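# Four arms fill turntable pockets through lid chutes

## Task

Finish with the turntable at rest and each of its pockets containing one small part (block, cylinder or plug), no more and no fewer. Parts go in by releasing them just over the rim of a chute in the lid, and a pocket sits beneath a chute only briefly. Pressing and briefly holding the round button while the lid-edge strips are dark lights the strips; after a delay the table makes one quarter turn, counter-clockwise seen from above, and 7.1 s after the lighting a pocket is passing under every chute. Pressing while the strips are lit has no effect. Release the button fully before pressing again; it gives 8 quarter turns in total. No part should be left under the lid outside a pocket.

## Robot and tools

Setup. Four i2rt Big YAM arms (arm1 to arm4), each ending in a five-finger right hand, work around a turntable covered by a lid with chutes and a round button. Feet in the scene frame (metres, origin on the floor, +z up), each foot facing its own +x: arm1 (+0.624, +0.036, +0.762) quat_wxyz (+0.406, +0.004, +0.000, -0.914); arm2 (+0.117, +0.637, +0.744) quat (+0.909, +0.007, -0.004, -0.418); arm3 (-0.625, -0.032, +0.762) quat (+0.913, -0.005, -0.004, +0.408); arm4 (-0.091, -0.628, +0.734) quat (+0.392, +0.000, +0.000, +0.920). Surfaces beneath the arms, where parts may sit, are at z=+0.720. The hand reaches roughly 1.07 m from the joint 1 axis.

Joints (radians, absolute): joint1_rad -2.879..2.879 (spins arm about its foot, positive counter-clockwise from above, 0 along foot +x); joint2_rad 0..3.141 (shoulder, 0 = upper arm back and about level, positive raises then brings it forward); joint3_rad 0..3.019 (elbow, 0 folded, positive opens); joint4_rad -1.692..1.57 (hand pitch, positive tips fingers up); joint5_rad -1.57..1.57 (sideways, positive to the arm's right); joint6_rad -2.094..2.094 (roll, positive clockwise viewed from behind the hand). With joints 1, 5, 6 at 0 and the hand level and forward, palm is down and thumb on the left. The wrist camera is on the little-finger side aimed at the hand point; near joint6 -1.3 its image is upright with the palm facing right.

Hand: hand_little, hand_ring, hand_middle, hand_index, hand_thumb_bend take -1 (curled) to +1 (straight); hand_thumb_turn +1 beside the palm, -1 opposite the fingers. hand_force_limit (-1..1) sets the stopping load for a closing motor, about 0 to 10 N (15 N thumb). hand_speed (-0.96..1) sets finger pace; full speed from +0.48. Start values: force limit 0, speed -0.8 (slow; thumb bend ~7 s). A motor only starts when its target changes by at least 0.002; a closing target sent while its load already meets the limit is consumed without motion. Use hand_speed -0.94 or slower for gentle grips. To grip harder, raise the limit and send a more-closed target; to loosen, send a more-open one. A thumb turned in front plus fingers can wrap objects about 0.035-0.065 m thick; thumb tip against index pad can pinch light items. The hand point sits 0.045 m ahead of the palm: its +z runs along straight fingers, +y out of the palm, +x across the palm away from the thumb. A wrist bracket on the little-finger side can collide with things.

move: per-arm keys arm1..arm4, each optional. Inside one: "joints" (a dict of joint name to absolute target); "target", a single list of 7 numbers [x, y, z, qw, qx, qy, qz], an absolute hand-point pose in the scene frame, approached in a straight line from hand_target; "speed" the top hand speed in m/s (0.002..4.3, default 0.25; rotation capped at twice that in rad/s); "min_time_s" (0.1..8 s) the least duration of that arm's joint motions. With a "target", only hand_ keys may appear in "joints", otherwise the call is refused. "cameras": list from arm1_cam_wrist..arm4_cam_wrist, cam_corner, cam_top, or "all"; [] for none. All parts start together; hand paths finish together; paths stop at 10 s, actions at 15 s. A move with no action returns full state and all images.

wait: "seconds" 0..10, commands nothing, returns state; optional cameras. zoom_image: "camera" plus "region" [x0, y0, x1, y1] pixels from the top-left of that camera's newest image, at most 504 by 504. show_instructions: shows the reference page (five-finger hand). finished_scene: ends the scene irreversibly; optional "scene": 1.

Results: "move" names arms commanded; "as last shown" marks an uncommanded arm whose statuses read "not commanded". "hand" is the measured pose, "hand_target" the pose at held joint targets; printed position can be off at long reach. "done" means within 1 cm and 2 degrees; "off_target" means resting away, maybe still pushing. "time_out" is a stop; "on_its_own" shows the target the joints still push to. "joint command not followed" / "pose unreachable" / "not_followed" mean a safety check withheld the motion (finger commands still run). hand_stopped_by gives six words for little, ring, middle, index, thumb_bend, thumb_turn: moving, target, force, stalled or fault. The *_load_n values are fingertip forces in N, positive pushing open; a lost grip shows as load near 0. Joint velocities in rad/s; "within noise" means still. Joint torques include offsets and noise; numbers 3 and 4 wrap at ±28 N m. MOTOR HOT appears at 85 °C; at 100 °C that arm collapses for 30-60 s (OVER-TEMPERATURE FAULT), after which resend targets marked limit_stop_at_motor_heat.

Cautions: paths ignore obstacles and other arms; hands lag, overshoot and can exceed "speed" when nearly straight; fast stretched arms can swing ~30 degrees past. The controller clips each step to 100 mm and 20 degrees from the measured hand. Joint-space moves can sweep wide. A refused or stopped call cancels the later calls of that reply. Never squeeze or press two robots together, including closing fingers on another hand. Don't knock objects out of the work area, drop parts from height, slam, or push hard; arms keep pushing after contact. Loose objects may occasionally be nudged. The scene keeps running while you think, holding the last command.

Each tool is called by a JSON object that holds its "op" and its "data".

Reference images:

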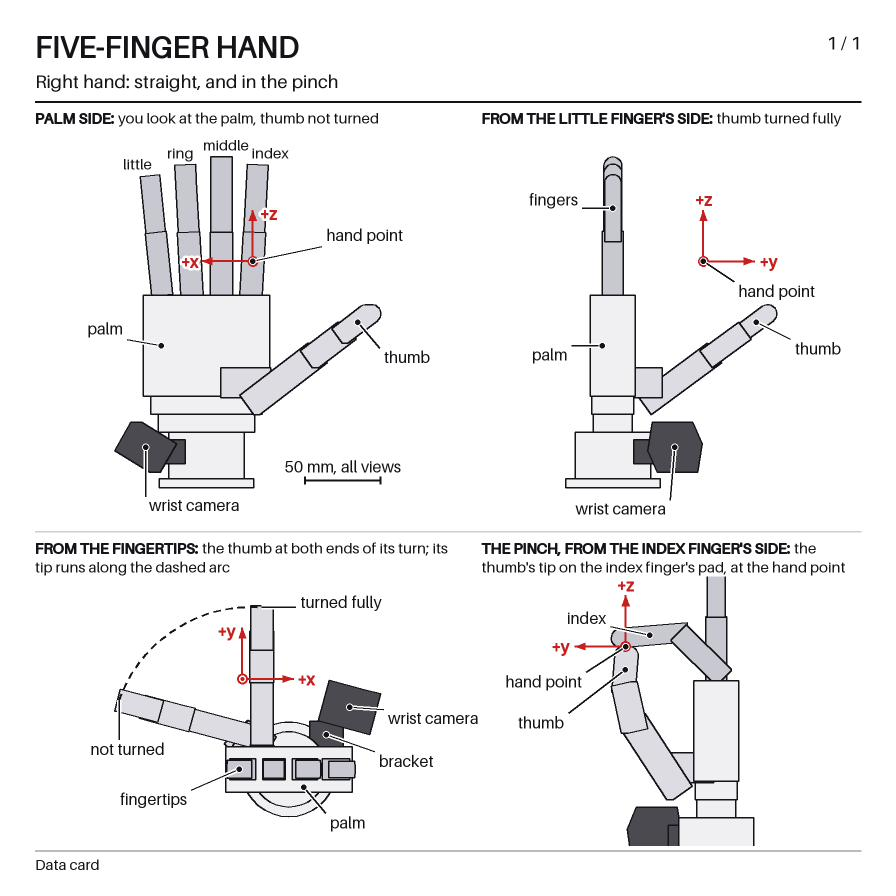

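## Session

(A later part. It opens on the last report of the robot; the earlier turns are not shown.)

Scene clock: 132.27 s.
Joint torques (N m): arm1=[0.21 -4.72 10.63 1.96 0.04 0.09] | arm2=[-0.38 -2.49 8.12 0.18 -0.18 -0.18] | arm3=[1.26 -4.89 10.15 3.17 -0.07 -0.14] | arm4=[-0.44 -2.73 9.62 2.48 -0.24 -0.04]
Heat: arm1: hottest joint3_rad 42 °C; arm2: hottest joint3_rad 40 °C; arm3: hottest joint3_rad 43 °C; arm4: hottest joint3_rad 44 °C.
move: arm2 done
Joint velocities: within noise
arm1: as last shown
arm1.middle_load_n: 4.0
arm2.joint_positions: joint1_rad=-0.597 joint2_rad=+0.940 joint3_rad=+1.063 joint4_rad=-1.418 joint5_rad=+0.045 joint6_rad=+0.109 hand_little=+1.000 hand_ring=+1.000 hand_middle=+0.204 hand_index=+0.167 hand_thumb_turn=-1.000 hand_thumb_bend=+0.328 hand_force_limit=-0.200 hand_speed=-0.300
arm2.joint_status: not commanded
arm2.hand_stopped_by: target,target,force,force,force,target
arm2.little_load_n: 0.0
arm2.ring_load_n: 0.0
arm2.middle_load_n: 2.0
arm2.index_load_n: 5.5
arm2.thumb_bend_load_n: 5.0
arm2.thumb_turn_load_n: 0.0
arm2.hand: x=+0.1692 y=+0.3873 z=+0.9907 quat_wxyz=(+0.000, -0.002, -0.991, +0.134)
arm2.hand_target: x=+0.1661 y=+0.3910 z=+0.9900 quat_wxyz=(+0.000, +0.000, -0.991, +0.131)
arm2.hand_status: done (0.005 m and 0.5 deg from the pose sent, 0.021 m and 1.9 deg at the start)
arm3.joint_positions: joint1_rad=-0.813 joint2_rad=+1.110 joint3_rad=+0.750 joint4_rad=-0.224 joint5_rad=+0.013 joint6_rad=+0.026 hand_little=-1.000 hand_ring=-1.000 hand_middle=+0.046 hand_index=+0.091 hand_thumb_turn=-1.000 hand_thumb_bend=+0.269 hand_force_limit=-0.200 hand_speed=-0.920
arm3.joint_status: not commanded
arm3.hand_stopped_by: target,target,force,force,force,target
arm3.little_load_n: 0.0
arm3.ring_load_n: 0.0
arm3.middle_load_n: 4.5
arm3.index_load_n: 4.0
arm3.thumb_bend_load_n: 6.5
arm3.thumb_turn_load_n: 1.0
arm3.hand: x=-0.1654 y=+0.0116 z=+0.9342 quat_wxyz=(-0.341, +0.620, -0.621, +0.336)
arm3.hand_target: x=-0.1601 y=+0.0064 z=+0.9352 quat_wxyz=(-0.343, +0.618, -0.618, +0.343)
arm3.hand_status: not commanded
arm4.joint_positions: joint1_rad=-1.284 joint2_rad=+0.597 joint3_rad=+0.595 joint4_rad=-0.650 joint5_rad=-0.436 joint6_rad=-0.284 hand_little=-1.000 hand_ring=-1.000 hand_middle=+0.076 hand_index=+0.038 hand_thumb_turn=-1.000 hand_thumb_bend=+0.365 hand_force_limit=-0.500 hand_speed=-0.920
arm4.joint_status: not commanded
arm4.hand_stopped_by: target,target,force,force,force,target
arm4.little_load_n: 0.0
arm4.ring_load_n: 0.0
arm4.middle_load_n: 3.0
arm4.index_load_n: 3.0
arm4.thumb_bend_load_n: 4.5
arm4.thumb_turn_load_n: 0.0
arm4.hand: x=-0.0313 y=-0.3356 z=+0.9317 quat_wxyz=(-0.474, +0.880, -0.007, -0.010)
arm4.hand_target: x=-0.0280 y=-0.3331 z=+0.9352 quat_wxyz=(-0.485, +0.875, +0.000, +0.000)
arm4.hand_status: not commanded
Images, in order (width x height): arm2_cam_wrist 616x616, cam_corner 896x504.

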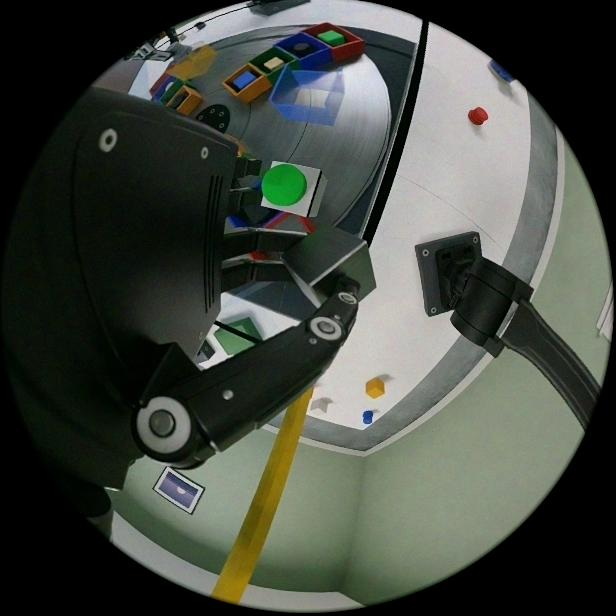

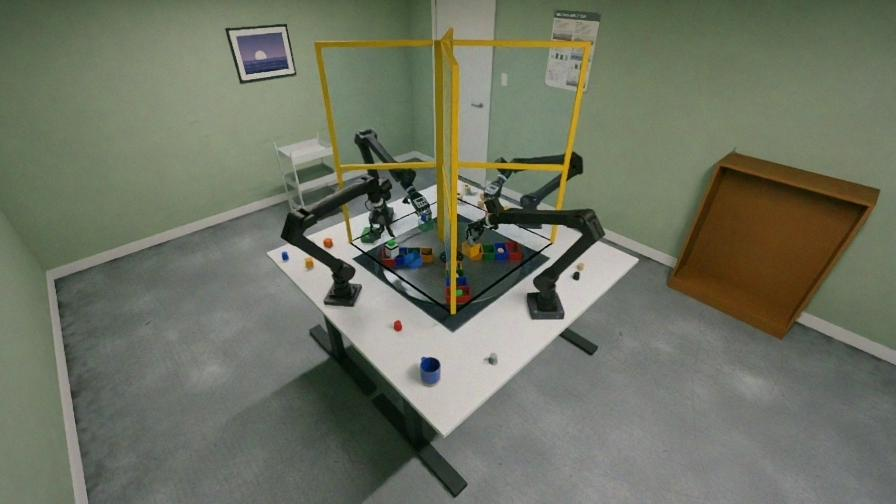

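{"op": "move", "data": {"arm2": {"target": [0.166, 0.398, 0.966, 0.0, 0.0, 0.9915, -0.1305], "speed": 0.1}, "cameras": ["arm2_cam_wrist", "cam_corner"]}}

{"op": "zoom_image", "data": {"camera": "cam_corner", "region": [370, 220, 430, 270]}}

{"op": "zoom_image", "data": {"camera": "arm2_cam_wrist", "region": [180, 100, 380, 300]}}

Scene clock: 136.73 s.
Joint torques (N m): arm1=[0.21 -4.89 10.61 2 0.05 0.09] | arm2=[-0.44 -1.85 7.13 0.81 -0.16 -0.19] | arm3=[1.08 -4.66 10.13 3.19 -0.04 -0.14] | arm4=[-0.38 -2.78 9.62 2.48 -0.24 -0.04]
Heat: arm1: hottest joint3_rad 42 °C; arm2: hottest joint3_rad 40 °C; arm3: hottest joint3_rad 43 °C; arm4: hottest joint3_rad 44 °C.
move: arm2 done
Joint velocities: within noise
arm1, arm3, arm4: as last shown
arm1.little_load_n: 0.5
arm1.middle_load_n: 4.5
arm1.index_load_n: 3.5
arm2.joint_positions: joint1_rad=-0.597 joint2_rad=+0.908 joint3_rad=+0.999 joint4_rad=-1.383 joint5_rad=+0.044 joint6_rad=+0.109 hand_little=+1.000 hand_ring=+1.000 hand_middle=+0.204 hand_index=+0.167 hand_thumb_turn=-1.000 hand_thumb_bend=+0.328 hand_force_limit=-0.200 hand_speed=-0.300
arm2.joint_status: not commanded
arm2.hand_stopped_by: target,target,force,force,force,target
arm2.little_load_n: 0.0
arm2.ring_load_n: 0.0
arm2.middle_load_n: 2.0
arm2.index_load_n: 5.0
arm2.thumb_bend_load_n: 5.0
arm2.thumb_turn_load_n: 0.0
arm2.hand: x=+0.1685 y=+0.3965 z=+0.9728 quat_wxyz=(-0.001, -0.002, -0.991, +0.135)
arm2.hand_target: x=+0.1661 y=+0.3981 z=+0.9661 quat_wxyz=(+0.000, +0.000, -0.991, +0.130)
arm2.hand_status: done (0.007 m and 0.6 deg from the pose sent, 0.027 m and 0.5 deg at the start)
arm4.thumb_bend_load_n: 4.0
Images, in order (width x height): arm2_cam_wrist 616x616, cam_corner 896x504.

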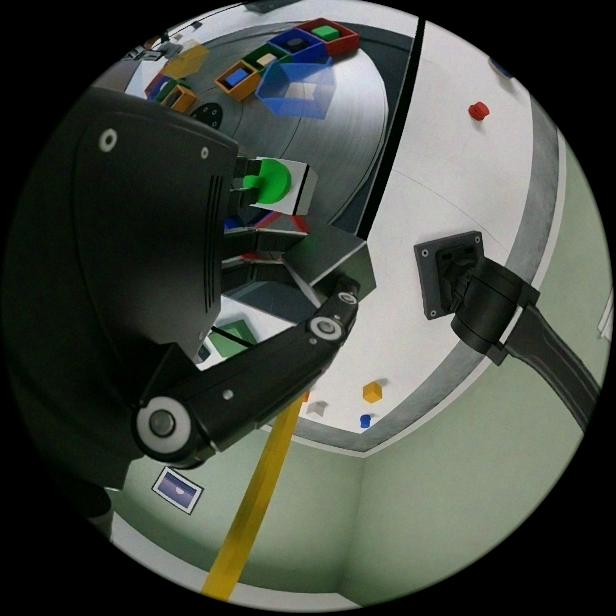

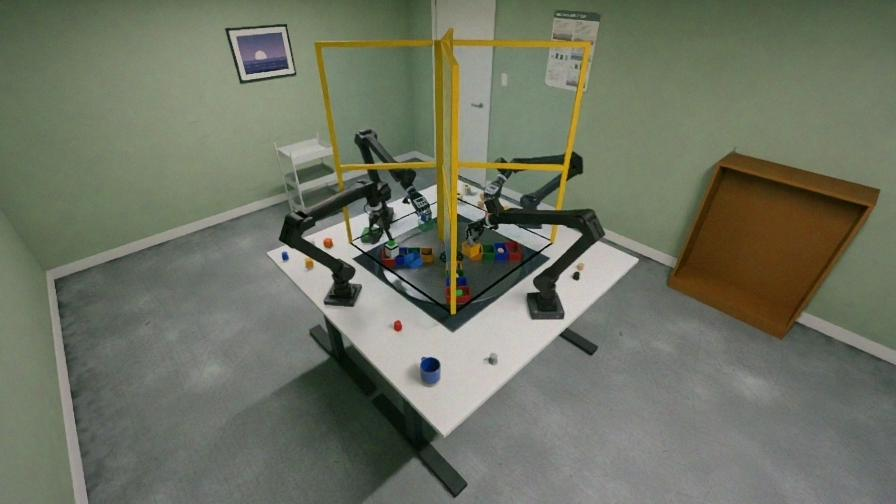

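Scaled by 8.400 from the camera's image (finer frame: 1280x720).

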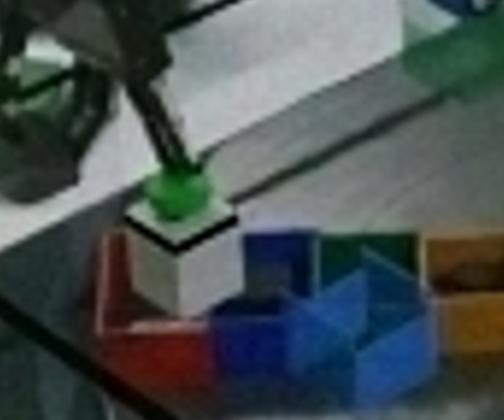

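Scaled by 2.520 from the camera's image (finer frame: 880x880).

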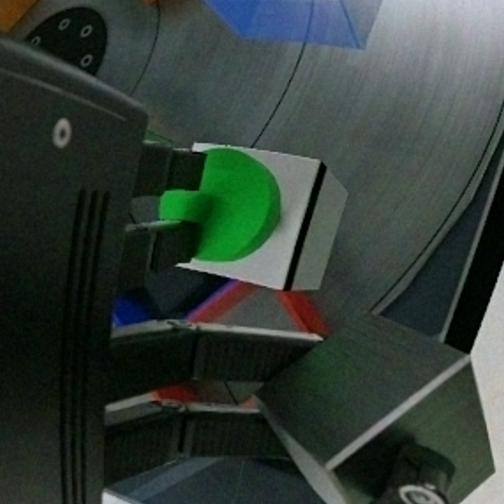

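{"op": "move", "data": {"arm2": {"target": [0.166, 0.397, 0.925, 0.0, 0.0, 0.9915, -0.1305], "speed": 0.15}, "cameras": ["cam_corner", "arm2_cam_wrist"]}}

{"op": "wait", "data": {"seconds": 0.15, "cameras": ["cam_corner"]}}

{"op": "wait", "data": {"seconds": 0.15, "cameras": ["cam_corner"]}}

{"op": "wait", "data": {"seconds": 0.15, "cameras": ["cam_corner"]}}

{"op": "wait", "data": {"seconds": 0.15, "cameras": ["cam_corner", "arm2_cam_wrist"]}}

Scene clock: 138.57 s.
Joint torques (N m): arm1=[0.5 -4.89 10.62 1.99 0.05 0.09] | arm2=[-0.85 2.32 4.08 1.85 -0.23 -0.24] | arm3=[1.14 -4.84 10.15 3.11 -0.06 -0.14] | arm4=[-0.38 -2.67 9.62 2.48 -0.24 -0.04]
Heat: arm1: hottest joint3_rad 42 °C; arm2: hottest joint3_rad 40 °C; arm3: hottest joint3_rad 43 °C; arm4: hottest joint3_rad 44 °C.
move: arm2 off_target
Joint velocities: within noise
arm1, arm3, arm4: as last shown
arm1.little_load_n: 0.0
arm2.joint_positions: joint1_rad=-0.597 joint2_rad=+0.853 joint3_rad=+0.934 joint4_rad=-1.303 joint5_rad=+0.044 joint6_rad=+0.109 hand_little=+1.000 hand_ring=+1.000 hand_middle=+0.204 hand_index=+0.167 hand_thumb_turn=-1.000 hand_thumb_bend=+0.328 hand_force_limit=-0.200 hand_speed=-0.300
arm2.joint_status: not commanded
arm2.hand_stopped_by: target,target,force,force,force,target
arm2.little_load_n: 0.0
arm2.ring_load_n: -3.0
arm2.middle_load_n: 2.0
arm2.index_load_n: 5.0
arm2.thumb_bend_load_n: 5.0
arm2.thumb_turn_load_n: 0.0
arm2.hand: x=+0.1688 y=+0.3954 z=+0.9609 quat_wxyz=(-0.005, -0.003, -0.985, +0.170)
arm2.hand_target: x=+0.1658 y=+0.4000 z=+0.9274 quat_wxyz=(+0.000, +0.000, -0.991, +0.131)
arm2.hand_status: off_target (0.036 m and 4.6 deg from the pose sent, 0.048 m and 0.6 deg at the start)
arm3.thumb_turn_load_n: 1.5
arm4.middle_load_n: 3.5
arm4.thumb_bend_load_n: 4.5
pictures: arm2_cam_wrist, cam_corner
Images, in order (width x height): arm2_cam_wrist 616x616, cam_corner 896x504.

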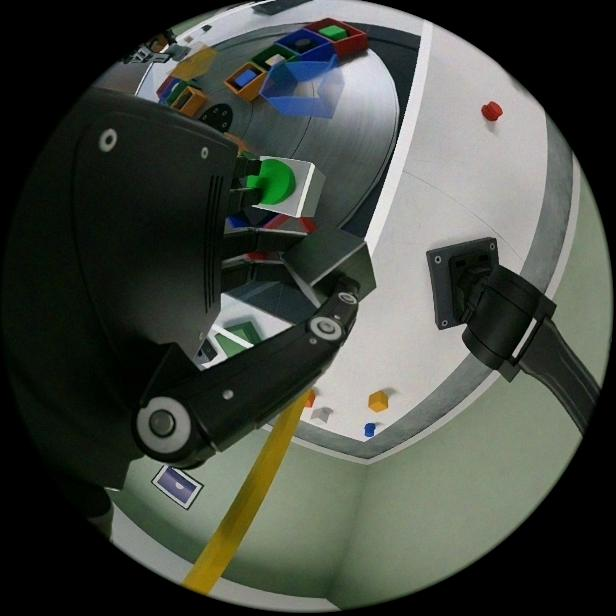

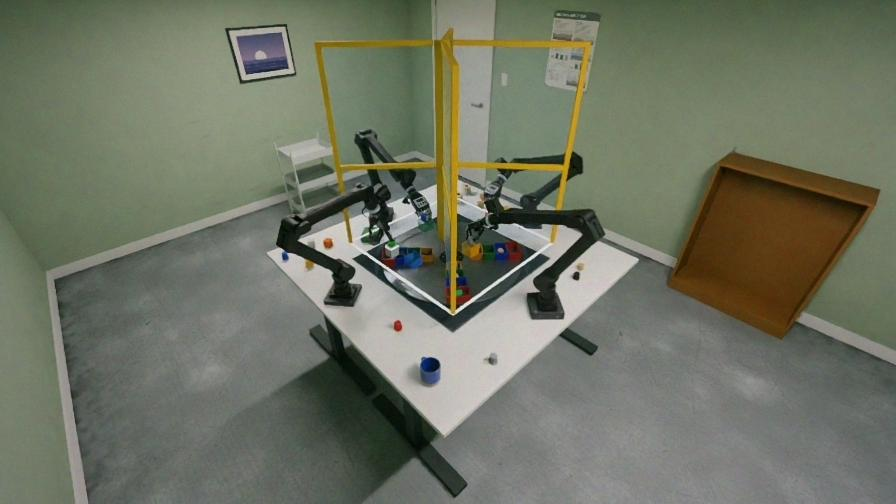

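Scene clock: 138.73 s.
Joint torques (N m): arm1=[0.21 -4.72 10.66 1.98 0.05 0.08] | arm2=[-0.67 2.49 4.14 1.8 -0.21 -0.24] | arm3=[1.08 -4.78 10.18 3.19 -0.05 -0.13] | arm4=[-0.38 -2.73 9.63 2.48 -0.24 -0.04]
Heat: arm1: hottest joint3_rad 42 °C; arm2: hottest joint3_rad 40 °C; arm3: hottest joint3_rad 43 °C; arm4: hottest joint3_rad 44 °C.
Joint velocities: within noise
arm1.joint_positions: joint1_rad=-0.884 joint2_rad=+1.076 joint3_rad=+0.748 joint4_rad=-0.231 joint5_rad=-0.035 joint6_rad=-0.025 hand_little=-1.000 hand_ring=-1.000 hand_middle=+0.168 hand_index=+0.160 hand_thumb_turn=-1.000 hand_thumb_bend=+0.382 hand_force_limit=-0.200 hand_speed=-0.920
arm1.joint_status: not commanded
arm1.hand_stopped_by: target,target,force,force,force,target
arm1.little_load_n: 0.5
arm1.ring_load_n: 0.0
arm1.middle_load_n: 4.0
arm1.index_load_n: 3.5
arm1.thumb_bend_load_n: 7.0
arm1.thumb_turn_load_n: 0.0
arm1.hand: x=+0.1641 y=+0.0221 z=+0.9380 quat_wxyz=(+0.343, -0.620, -0.619, +0.338)
arm1.hand_target: x=+0.1611 y=+0.0170 z=+0.9371 quat_wxyz=(+0.343, -0.618, -0.618, +0.343)
arm1.hand_status: not commanded
arm2.joint_positions: joint1_rad=-0.597 joint2_rad=+0.853 joint3_rad=+0.934 joint4_rad=-1.303 joint5_rad=+0.044 joint6_rad=+0.109 hand_little=+1.000 hand_ring=+1.000 hand_middle=+0.204 hand_index=+0.167 hand_thumb_turn=-1.000 hand_thumb_bend=+0.328 hand_force_limit=-0.200 hand_speed=-0.300
arm2.joint_status: not commanded
arm2.hand_stopped_by: target,target,force,force,force,target
arm2.little_load_n: 0.0
arm2.ring_load_n: -3.5
arm2.middle_load_n: 2.0
arm2.index_load_n: 5.0
arm2.thumb_bend_load_n: 5.5
arm2.thumb_turn_load_n: 0.0
arm2.hand: x=+0.1688 y=+0.3954 z=+0.9609 quat_wxyz=(-0.005, -0.003, -0.985, +0.170)
arm2.hand_target: x=+0.1658 y=+0.4000 z=+0.9274 quat_wxyz=(+0.000, +0.000, -0.991, +0.131)
arm2.hand_status: off_target (0.036 m and 4.6 deg from the pose sent, 0.048 m and 0.6 deg at the start)
arm3.joint_positions: joint1_rad=-0.813 joint2_rad=+1.110 joint3_rad=+0.750 joint4_rad=-0.224 joint5_rad=+0.013 joint6_rad=+0.026 hand_little=-1.000 hand_ring=-1.000 hand_middle=+0.046 hand_index=+0.091 hand_thumb_turn=-1.000 hand_thumb_bend=+0.269 hand_force_limit=-0.200 hand_speed=-0.920
arm3.joint_status: not commanded
arm3.hand_stopped_by: target,target,force,force,force,target
arm3.little_load_n: 0.0
arm3.ring_load_n: 0.0
arm3.middle_load_n: 4.5
arm3.index_load_n: 3.5
arm3.thumb_bend_load_n: 6.5
arm3.thumb_turn_load_n: 1.0
arm3.hand: x=-0.1654 y=+0.0116 z=+0.9342 quat_wxyz=(-0.341, +0.620, -0.621, +0.336)
arm3.hand_target: x=-0.1601 y=+0.0064 z=+0.9352 quat_wxyz=(-0.343, +0.618, -0.618, +0.343)
arm3.hand_status: not commanded
arm4.joint_positions: joint1_rad=-1.284 joint2_rad=+0.597 joint3_rad=+0.595 joint4_rad=-0.650 joint5_rad=-0.436 joint6_rad=-0.284 hand_little=-1.000 hand_ring=-1.000 hand_middle=+0.076 hand_index=+0.038 hand_thumb_turn=-1.000 hand_thumb_bend=+0.365 hand_force_limit=-0.500 hand_speed=-0.920
arm4.joint_status: not commanded
arm4.hand_stopped_by: target,target,force,force,force,target
arm4.little_load_n: 0.0
arm4.ring_load_n: 0.0
arm4.middle_load_n: 3.5
arm4.index_load_n: 2.5
arm4.thumb_bend_load_n: 4.5
arm4.thumb_turn_load_n: 0.0
arm4.hand: x=-0.0313 y=-0.3356 z=+0.9317 quat_wxyz=(-0.474, +0.880, -0.007, -0.010)
arm4.hand_target: x=-0.0280 y=-0.3331 z=+0.9352 quat_wxyz=(-0.485, +0.875, +0.000, +0.000)
arm4.hand_status: not commanded
wait: 0.17 s; no rest
Images, in order (width x height): cam_corner 896x504.

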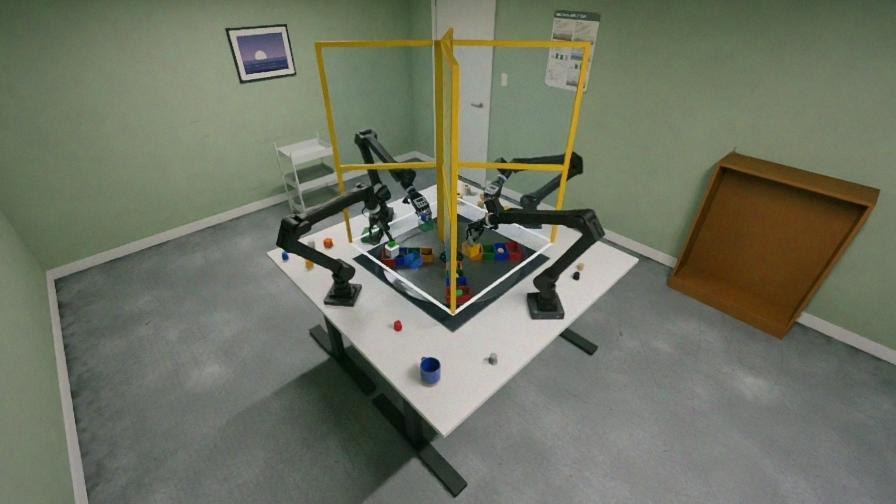

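Scene clock: 138.90 s.
Joint torques (N m): arm1=[0.5 -4.66 10.67 1.99 0.05 0.09] | arm2=[-0.85 2.2 4.08 1.8 -0.22 -0.22] | arm3=[1.32 -4.78 10.17 3.11 -0.06 -0.16] | arm4=[-0.38 -2.73 9.62 2.5 -0.24 -0.04]
Heat: arm1: hottest joint3_rad 42 °C; arm2: hottest joint3_rad 40 °C; arm3: hottest joint3_rad 43 °C; arm4: hottest joint3_rad 44 °C.
Joint velocities: within noise
arm1.joint_positions: joint1_rad=-0.884 joint2_rad=+1.076 joint3_rad=+0.748 joint4_rad=-0.231 joint5_rad=-0.035 joint6_rad=-0.025 hand_little=-1.000 hand_ring=-1.000 hand_middle=+0.168 hand_index=+0.160 hand_thumb_turn=-1.000 hand_thumb_bend=+0.382 hand_force_limit=-0.200 hand_speed=-0.920
arm1.joint_status: not commanded
arm1.hand_stopped_by: target,target,force,force,force,target
arm1.little_load_n: 0.0
arm1.ring_load_n: 0.0
arm1.middle_load_n: 4.5
arm1.index_load_n: 3.5
arm1.thumb_bend_load_n: 6.5
arm1.thumb_turn_load_n: 0.0
arm1.hand: x=+0.1641 y=+0.0221 z=+0.9380 quat_wxyz=(+0.343, -0.620, -0.619, +0.338)
arm1.hand_target: x=+0.1611 y=+0.0170 z=+0.9371 quat_wxyz=(+0.343, -0.618, -0.618, +0.343)
arm1.hand_status: not commanded
arm2.joint_positions: joint1_rad=-0.597 joint2_rad=+0.853 joint3_rad=+0.934 joint4_rad=-1.303 joint5_rad=+0.044 joint6_rad=+0.109 hand_little=+1.000 hand_ring=+1.000 hand_middle=+0.204 hand_index=+0.167 hand_thumb_turn=-1.000 hand_thumb_bend=+0.328 hand_force_limit=-0.200 hand_speed=-0.300
arm2.joint_status: not commanded
arm2.hand_stopped_by: target,target,force,force,force,target
arm2.little_load_n: 0.0
arm2.ring_load_n: -3.0
arm2.middle_load_n: 2.0
arm2.index_load_n: 5.0
arm2.thumb_bend_load_n: 5.5
arm2.thumb_turn_load_n: 0.0
arm2.hand: x=+0.1688 y=+0.3954 z=+0.9609 quat_wxyz=(-0.005, -0.003, -0.985, +0.170)
arm2.hand_target: x=+0.1658 y=+0.4000 z=+0.9274 quat_wxyz=(+0.000, +0.000, -0.991, +0.131)
arm2.hand_status: off_target (0.036 m and 4.6 deg from the pose sent, 0.048 m and 0.6 deg at the start)
arm3.joint_positions: joint1_rad=-0.813 joint2_rad=+1.110 joint3_rad=+0.750 joint4_rad=-0.224 joint5_rad=+0.013 joint6_rad=+0.026 hand_little=-1.000 hand_ring=-1.000 hand_middle=+0.046 hand_index=+0.091 hand_thumb_turn=-1.000 hand_thumb_bend=+0.269 hand_force_limit=-0.200 hand_speed=-0.920
arm3.joint_status: not commanded
arm3.hand_stopped_by: target,target,force,force,force,target
arm3.little_load_n: 0.0
arm3.ring_load_n: 0.0
arm3.middle_load_n: 4.5
arm3.index_load_n: 3.5
arm3.thumb_bend_load_n: 6.5
arm3.thumb_turn_load_n: 1.0
arm3.hand: x=-0.1654 y=+0.0116 z=+0.9342 quat_wxyz=(-0.341, +0.620, -0.621, +0.336)
arm3.hand_target: x=-0.1601 y=+0.0064 z=+0.9352 quat_wxyz=(-0.343, +0.618, -0.618, +0.343)
arm3.hand_status: not commanded
arm4.joint_positions: joint1_rad=-1.284 joint2_rad=+0.597 joint3_rad=+0.595 joint4_rad=-0.650 joint5_rad=-0.436 joint6_rad=-0.284 hand_little=-1.000 hand_ring=-1.000 hand_middle=+0.076 hand_index=+0.038 hand_thumb_turn=-1.000 hand_thumb_bend=+0.365 hand_force_limit=-0.500 hand_speed=-0.920
arm4.joint_status: not commanded
arm4.hand_stopped_by: target,target,force,force,force,target
arm4.little_load_n: 0.0
arm4.ring_load_n: 0.0
arm4.middle_load_n: 3.5
arm4.index_load_n: 3.0
arm4.thumb_bend_load_n: 4.5
arm4.thumb_turn_load_n: 0.0
arm4.hand: x=-0.0313 y=-0.3356 z=+0.9317 quat_wxyz=(-0.474, +0.880, -0.007, -0.010)
arm4.hand_target: x=-0.0280 y=-0.3331 z=+0.9352 quat_wxyz=(-0.485, +0.875, +0.000, +0.000)
arm4.hand_status: not commanded
wait: 0.17 s; no rest
Images, in order (width x height): cam_corner 896x504.

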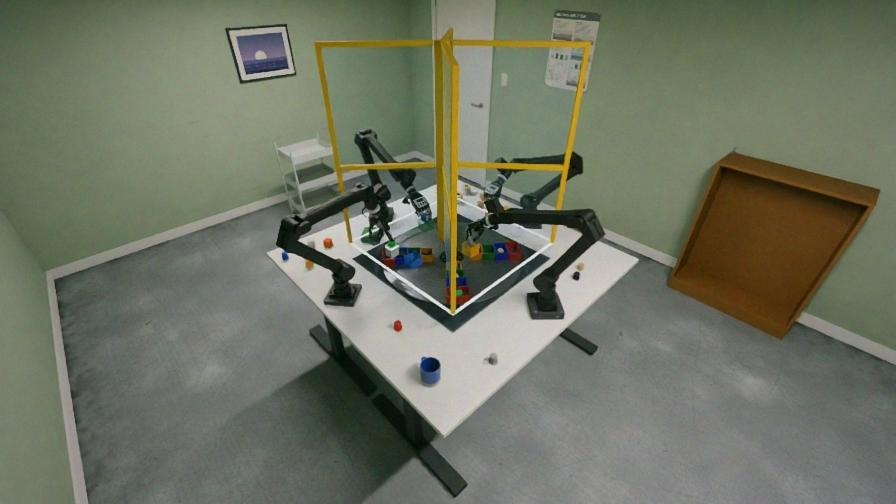

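Scene clock: 139.07 s.
Joint torques (N m): arm1=[0.26 -5.07 10.65 1.98 0.07 0.08] | arm2=[-0.73 2.32 4.07 1.74 -0.23 -0.23] | arm3=[1.38 -4.95 10.13 3.15 -0.05 -0.13] | arm4=[-0.38 -2.73 9.63 2.48 -0.24 -0.04]
Heat: arm1: hottest joint3_rad 42 °C; arm2: hottest joint3_rad 40 °C; arm3: hottest joint3_rad 43 °C; arm4: hottest joint3_rad 44 °C.
Joint velocities: within noise
arm1.joint_positions: joint1_rad=-0.884 joint2_rad=+1.076 joint3_rad=+0.748 joint4_rad=-0.231 joint5_rad=-0.035 joint6_rad=-0.025 hand_little=-1.000 hand_ring=-1.000 hand_middle=+0.168 hand_index=+0.160 hand_thumb_turn=-1.000 hand_thumb_bend=+0.382 hand_force_limit=-0.200 hand_speed=-0.920
arm1.joint_status: not commanded
arm1.hand_stopped_by: target,target,force,force,force,target
arm1.little_load_n: 0.0
arm1.ring_load_n: 0.0
arm1.middle_load_n: 4.5
arm1.index_load_n: 3.5
arm1.thumb_bend_load_n: 7.0
arm1.thumb_turn_load_n: 0.0
arm1.hand: x=+0.1641 y=+0.0221 z=+0.9380 quat_wxyz=(+0.343, -0.620, -0.619, +0.338)
arm1.hand_target: x=+0.1611 y=+0.0170 z=+0.9371 quat_wxyz=(+0.343, -0.618, -0.618, +0.343)
arm1.hand_status: not commanded
arm2.joint_positions: joint1_rad=-0.597 joint2_rad=+0.853 joint3_rad=+0.934 joint4_rad=-1.303 joint5_rad=+0.044 joint6_rad=+0.109 hand_little=+1.000 hand_ring=+1.000 hand_middle=+0.204 hand_index=+0.167 hand_thumb_turn=-1.000 hand_thumb_bend=+0.328 hand_force_limit=-0.200 hand_speed=-0.300
arm2.joint_status: not commanded
arm2.hand_stopped_by: target,target,force,force,force,target
arm2.little_load_n: 0.0
arm2.ring_load_n: -3.5
arm2.middle_load_n: 2.0
arm2.index_load_n: 5.0
arm2.thumb_bend_load_n: 5.5
arm2.thumb_turn_load_n: 0.0
arm2.hand: x=+0.1688 y=+0.3954 z=+0.9609 quat_wxyz=(-0.005, -0.003, -0.985, +0.170)
arm2.hand_target: x=+0.1658 y=+0.4000 z=+0.9274 quat_wxyz=(+0.000, +0.000, -0.991, +0.131)
arm2.hand_status: off_target (0.036 m and 4.6 deg from the pose sent, 0.048 m and 0.6 deg at the start)
arm3.joint_positions: joint1_rad=-0.813 joint2_rad=+1.110 joint3_rad=+0.750 joint4_rad=-0.224 joint5_rad=+0.013 joint6_rad=+0.026 hand_little=-1.000 hand_ring=-1.000 hand_middle=+0.046 hand_index=+0.091 hand_thumb_turn=-1.000 hand_thumb_bend=+0.269 hand_force_limit=-0.200 hand_speed=-0.920
arm3.joint_status: not commanded
arm3.hand_stopped_by: target,target,force,force,force,target
arm3.little_load_n: 0.0
arm3.ring_load_n: 0.0
arm3.middle_load_n: 4.5
arm3.index_load_n: 3.5
arm3.thumb_bend_load_n: 6.5
arm3.thumb_turn_load_n: 1.0
arm3.hand: x=-0.1654 y=+0.0116 z=+0.9342 quat_wxyz=(-0.341, +0.620, -0.621, +0.336)
arm3.hand_target: x=-0.1601 y=+0.0064 z=+0.9352 quat_wxyz=(-0.343, +0.618, -0.618, +0.343)
arm3.hand_status: not commanded
arm4.joint_positions: joint1_rad=-1.284 joint2_rad=+0.597 joint3_rad=+0.595 joint4_rad=-0.650 joint5_rad=-0.436 joint6_rad=-0.284 hand_little=-1.000 hand_ring=-1.000 hand_middle=+0.076 hand_index=+0.038 hand_thumb_turn=-1.000 hand_thumb_bend=+0.365 hand_force_limit=-0.500 hand_speed=-0.920
arm4.joint_status: not commanded
arm4.hand_stopped_by: target,target,force,force,force,target
arm4.little_load_n: 0.0
arm4.ring_load_n: 0.0
arm4.middle_load_n: 3.0
arm4.index_load_n: 3.0
arm4.thumb_bend_load_n: 4.0
arm4.thumb_turn_load_n: 0.0
arm4.hand: x=-0.0313 y=-0.3356 z=+0.9317 quat_wxyz=(-0.474, +0.880, -0.007, -0.010)
arm4.hand_target: x=-0.0280 y=-0.3331 z=+0.9352 quat_wxyz=(-0.485, +0.875, +0.000, +0.000)
arm4.hand_status: not commanded
wait: 0.17 s; no rest
Images, in order (width x height): cam_corner 896x504.

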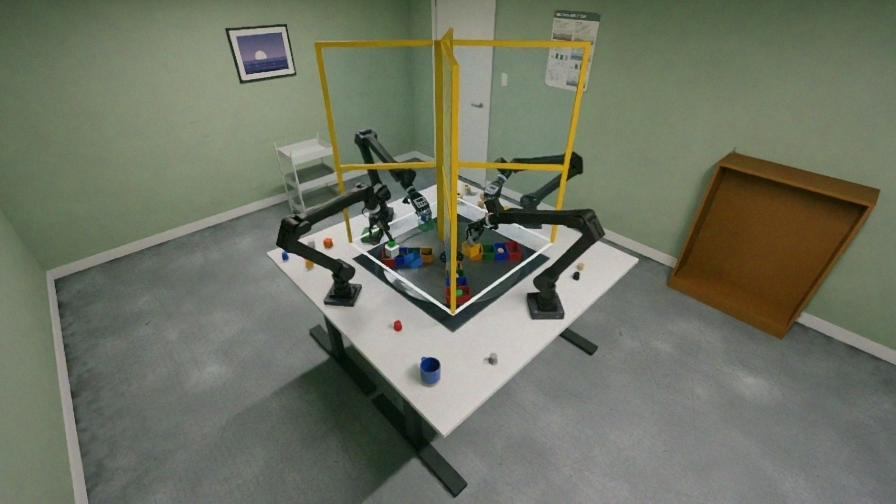

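Scene clock: 139.23 s.
Joint torques (N m): arm1=[0.5 -4.72 10.62 1.94 0.06 0.1] | arm2=[-0.79 2.32 4.04 1.78 -0.22 -0.22] | arm3=[1.14 -4.89 10.11 3.15 -0.03 -0.14] | arm4=[-0.38 -2.73 9.62 2.48 -0.24 -0.04]
Heat: arm1: hottest joint3_rad 42 °C; arm2: hottest joint3_rad 40 °C; arm3: hottest joint3_rad 43 °C; arm4: hottest joint3_rad 44 °C.
Joint velocities: within noise
arm1.joint_positions: joint1_rad=-0.884 joint2_rad=+1.076 joint3_rad=+0.748 joint4_rad=-0.231 joint5_rad=-0.035 joint6_rad=-0.025 hand_little=-1.000 hand_ring=-1.000 hand_middle=+0.168 hand_index=+0.160 hand_thumb_turn=-1.000 hand_thumb_bend=+0.382 hand_force_limit=-0.200 hand_speed=-0.920
arm1.joint_status: not commanded
arm1.hand_stopped_by: target,target,force,force,force,target
arm1.little_load_n: 0.0
arm1.ring_load_n: 0.0
arm1.middle_load_n: 4.5
arm1.index_load_n: 3.5
arm1.thumb_bend_load_n: 7.0
arm1.thumb_turn_load_n: 0.0
arm1.hand: x=+0.1641 y=+0.0221 z=+0.9380 quat_wxyz=(+0.343, -0.620, -0.619, +0.338)
arm1.hand_target: x=+0.1611 y=+0.0170 z=+0.9371 quat_wxyz=(+0.343, -0.618, -0.618, +0.343)
arm1.hand_status: not commanded
arm2.joint_positions: joint1_rad=-0.597 joint2_rad=+0.853 joint3_rad=+0.934 joint4_rad=-1.303 joint5_rad=+0.044 joint6_rad=+0.109 hand_little=+1.000 hand_ring=+1.000 hand_middle=+0.204 hand_index=+0.167 hand_thumb_turn=-1.000 hand_thumb_bend=+0.328 hand_force_limit=-0.200 hand_speed=-0.300
arm2.joint_status: not commanded
arm2.hand_stopped_by: target,target,force,force,force,target
arm2.little_load_n: 0.0
arm2.ring_load_n: -3.0
arm2.middle_load_n: 2.0
arm2.index_load_n: 5.5
arm2.thumb_bend_load_n: 5.5
arm2.thumb_turn_load_n: 0.0
arm2.hand: x=+0.1688 y=+0.3954 z=+0.9609 quat_wxyz=(-0.005, -0.003, -0.985, +0.170)
arm2.hand_target: x=+0.1658 y=+0.4000 z=+0.9274 quat_wxyz=(+0.000, +0.000, -0.991, +0.131)
arm2.hand_status: off_target (0.036 m and 4.6 deg from the pose sent, 0.048 m and 0.6 deg at the start)
arm3.joint_positions: joint1_rad=-0.813 joint2_rad=+1.110 joint3_rad=+0.750 joint4_rad=-0.224 joint5_rad=+0.013 joint6_rad=+0.026 hand_little=-1.000 hand_ring=-1.000 hand_middle=+0.046 hand_index=+0.091 hand_thumb_turn=-1.000 hand_thumb_bend=+0.269 hand_force_limit=-0.200 hand_speed=-0.920
arm3.joint_status: not commanded
arm3.hand_stopped_by: target,target,force,force,force,target
arm3.little_load_n: 0.0
arm3.ring_load_n: 0.0
arm3.middle_load_n: 5.0
arm3.index_load_n: 4.0
arm3.thumb_bend_load_n: 6.5
arm3.thumb_turn_load_n: 1.0
arm3.hand: x=-0.1654 y=+0.0116 z=+0.9342 quat_wxyz=(-0.341, +0.620, -0.621, +0.336)
arm3.hand_target: x=-0.1601 y=+0.0064 z=+0.9352 quat_wxyz=(-0.343, +0.618, -0.618, +0.343)
arm3.hand_status: not commanded
arm4.joint_positions: joint1_rad=-1.284 joint2_rad=+0.597 joint3_rad=+0.595 joint4_rad=-0.650 joint5_rad=-0.436 joint6_rad=-0.284 hand_little=-1.000 hand_ring=-1.000 hand_middle=+0.076 hand_index=+0.038 hand_thumb_turn=-1.000 hand_thumb_bend=+0.365 hand_force_limit=-0.500 hand_speed=-0.920
arm4.joint_status: not commanded
arm4.hand_stopped_by: target,target,force,force,force,target
arm4.little_load_n: 0.0
arm4.ring_load_n: 0.0
arm4.middle_load_n: 3.5
arm4.index_load_n: 3.0
arm4.thumb_bend_load_n: 4.0
arm4.thumb_turn_load_n: 0.0
arm4.hand: x=-0.0313 y=-0.3356 z=+0.9317 quat_wxyz=(-0.474, +0.880, -0.007, -0.010)
arm4.hand_target: x=-0.0280 y=-0.3331 z=+0.9352 quat_wxyz=(-0.485, +0.875, +0.000, +0.000)
arm4.hand_status: not commanded
wait: 0.17 s; no rest
pictures: arm2_cam_wrist, cam_corner
Images, in order (width x height): arm2_cam_wrist 616x616, cam_corner 896x504.

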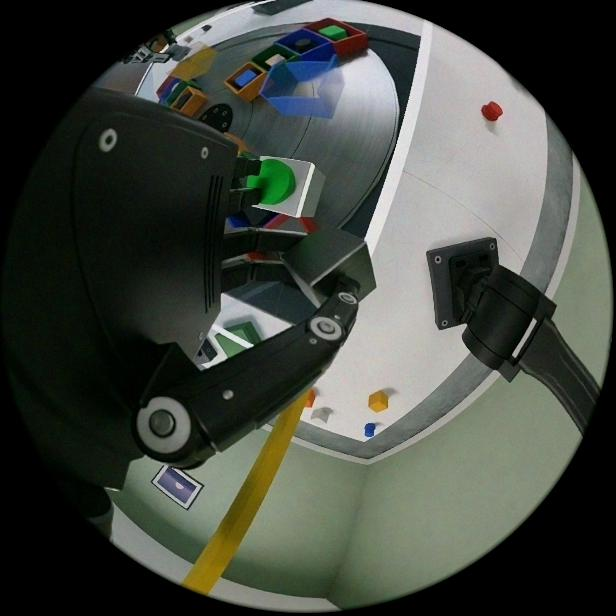

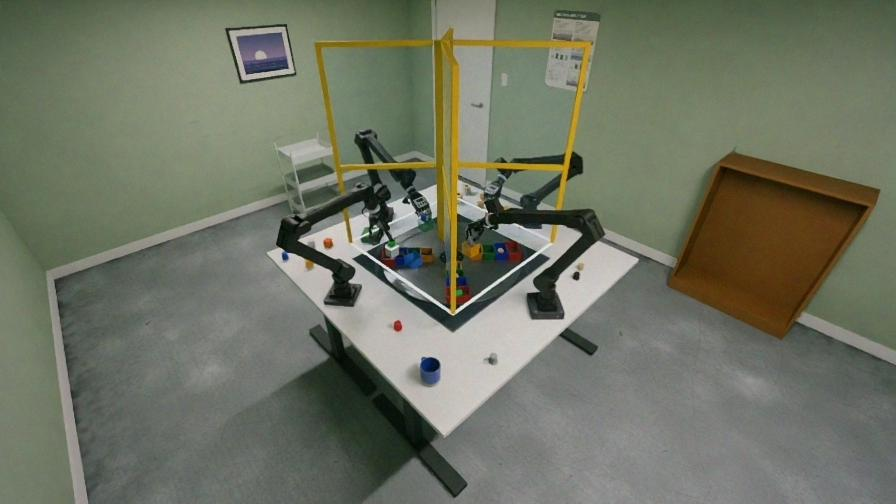

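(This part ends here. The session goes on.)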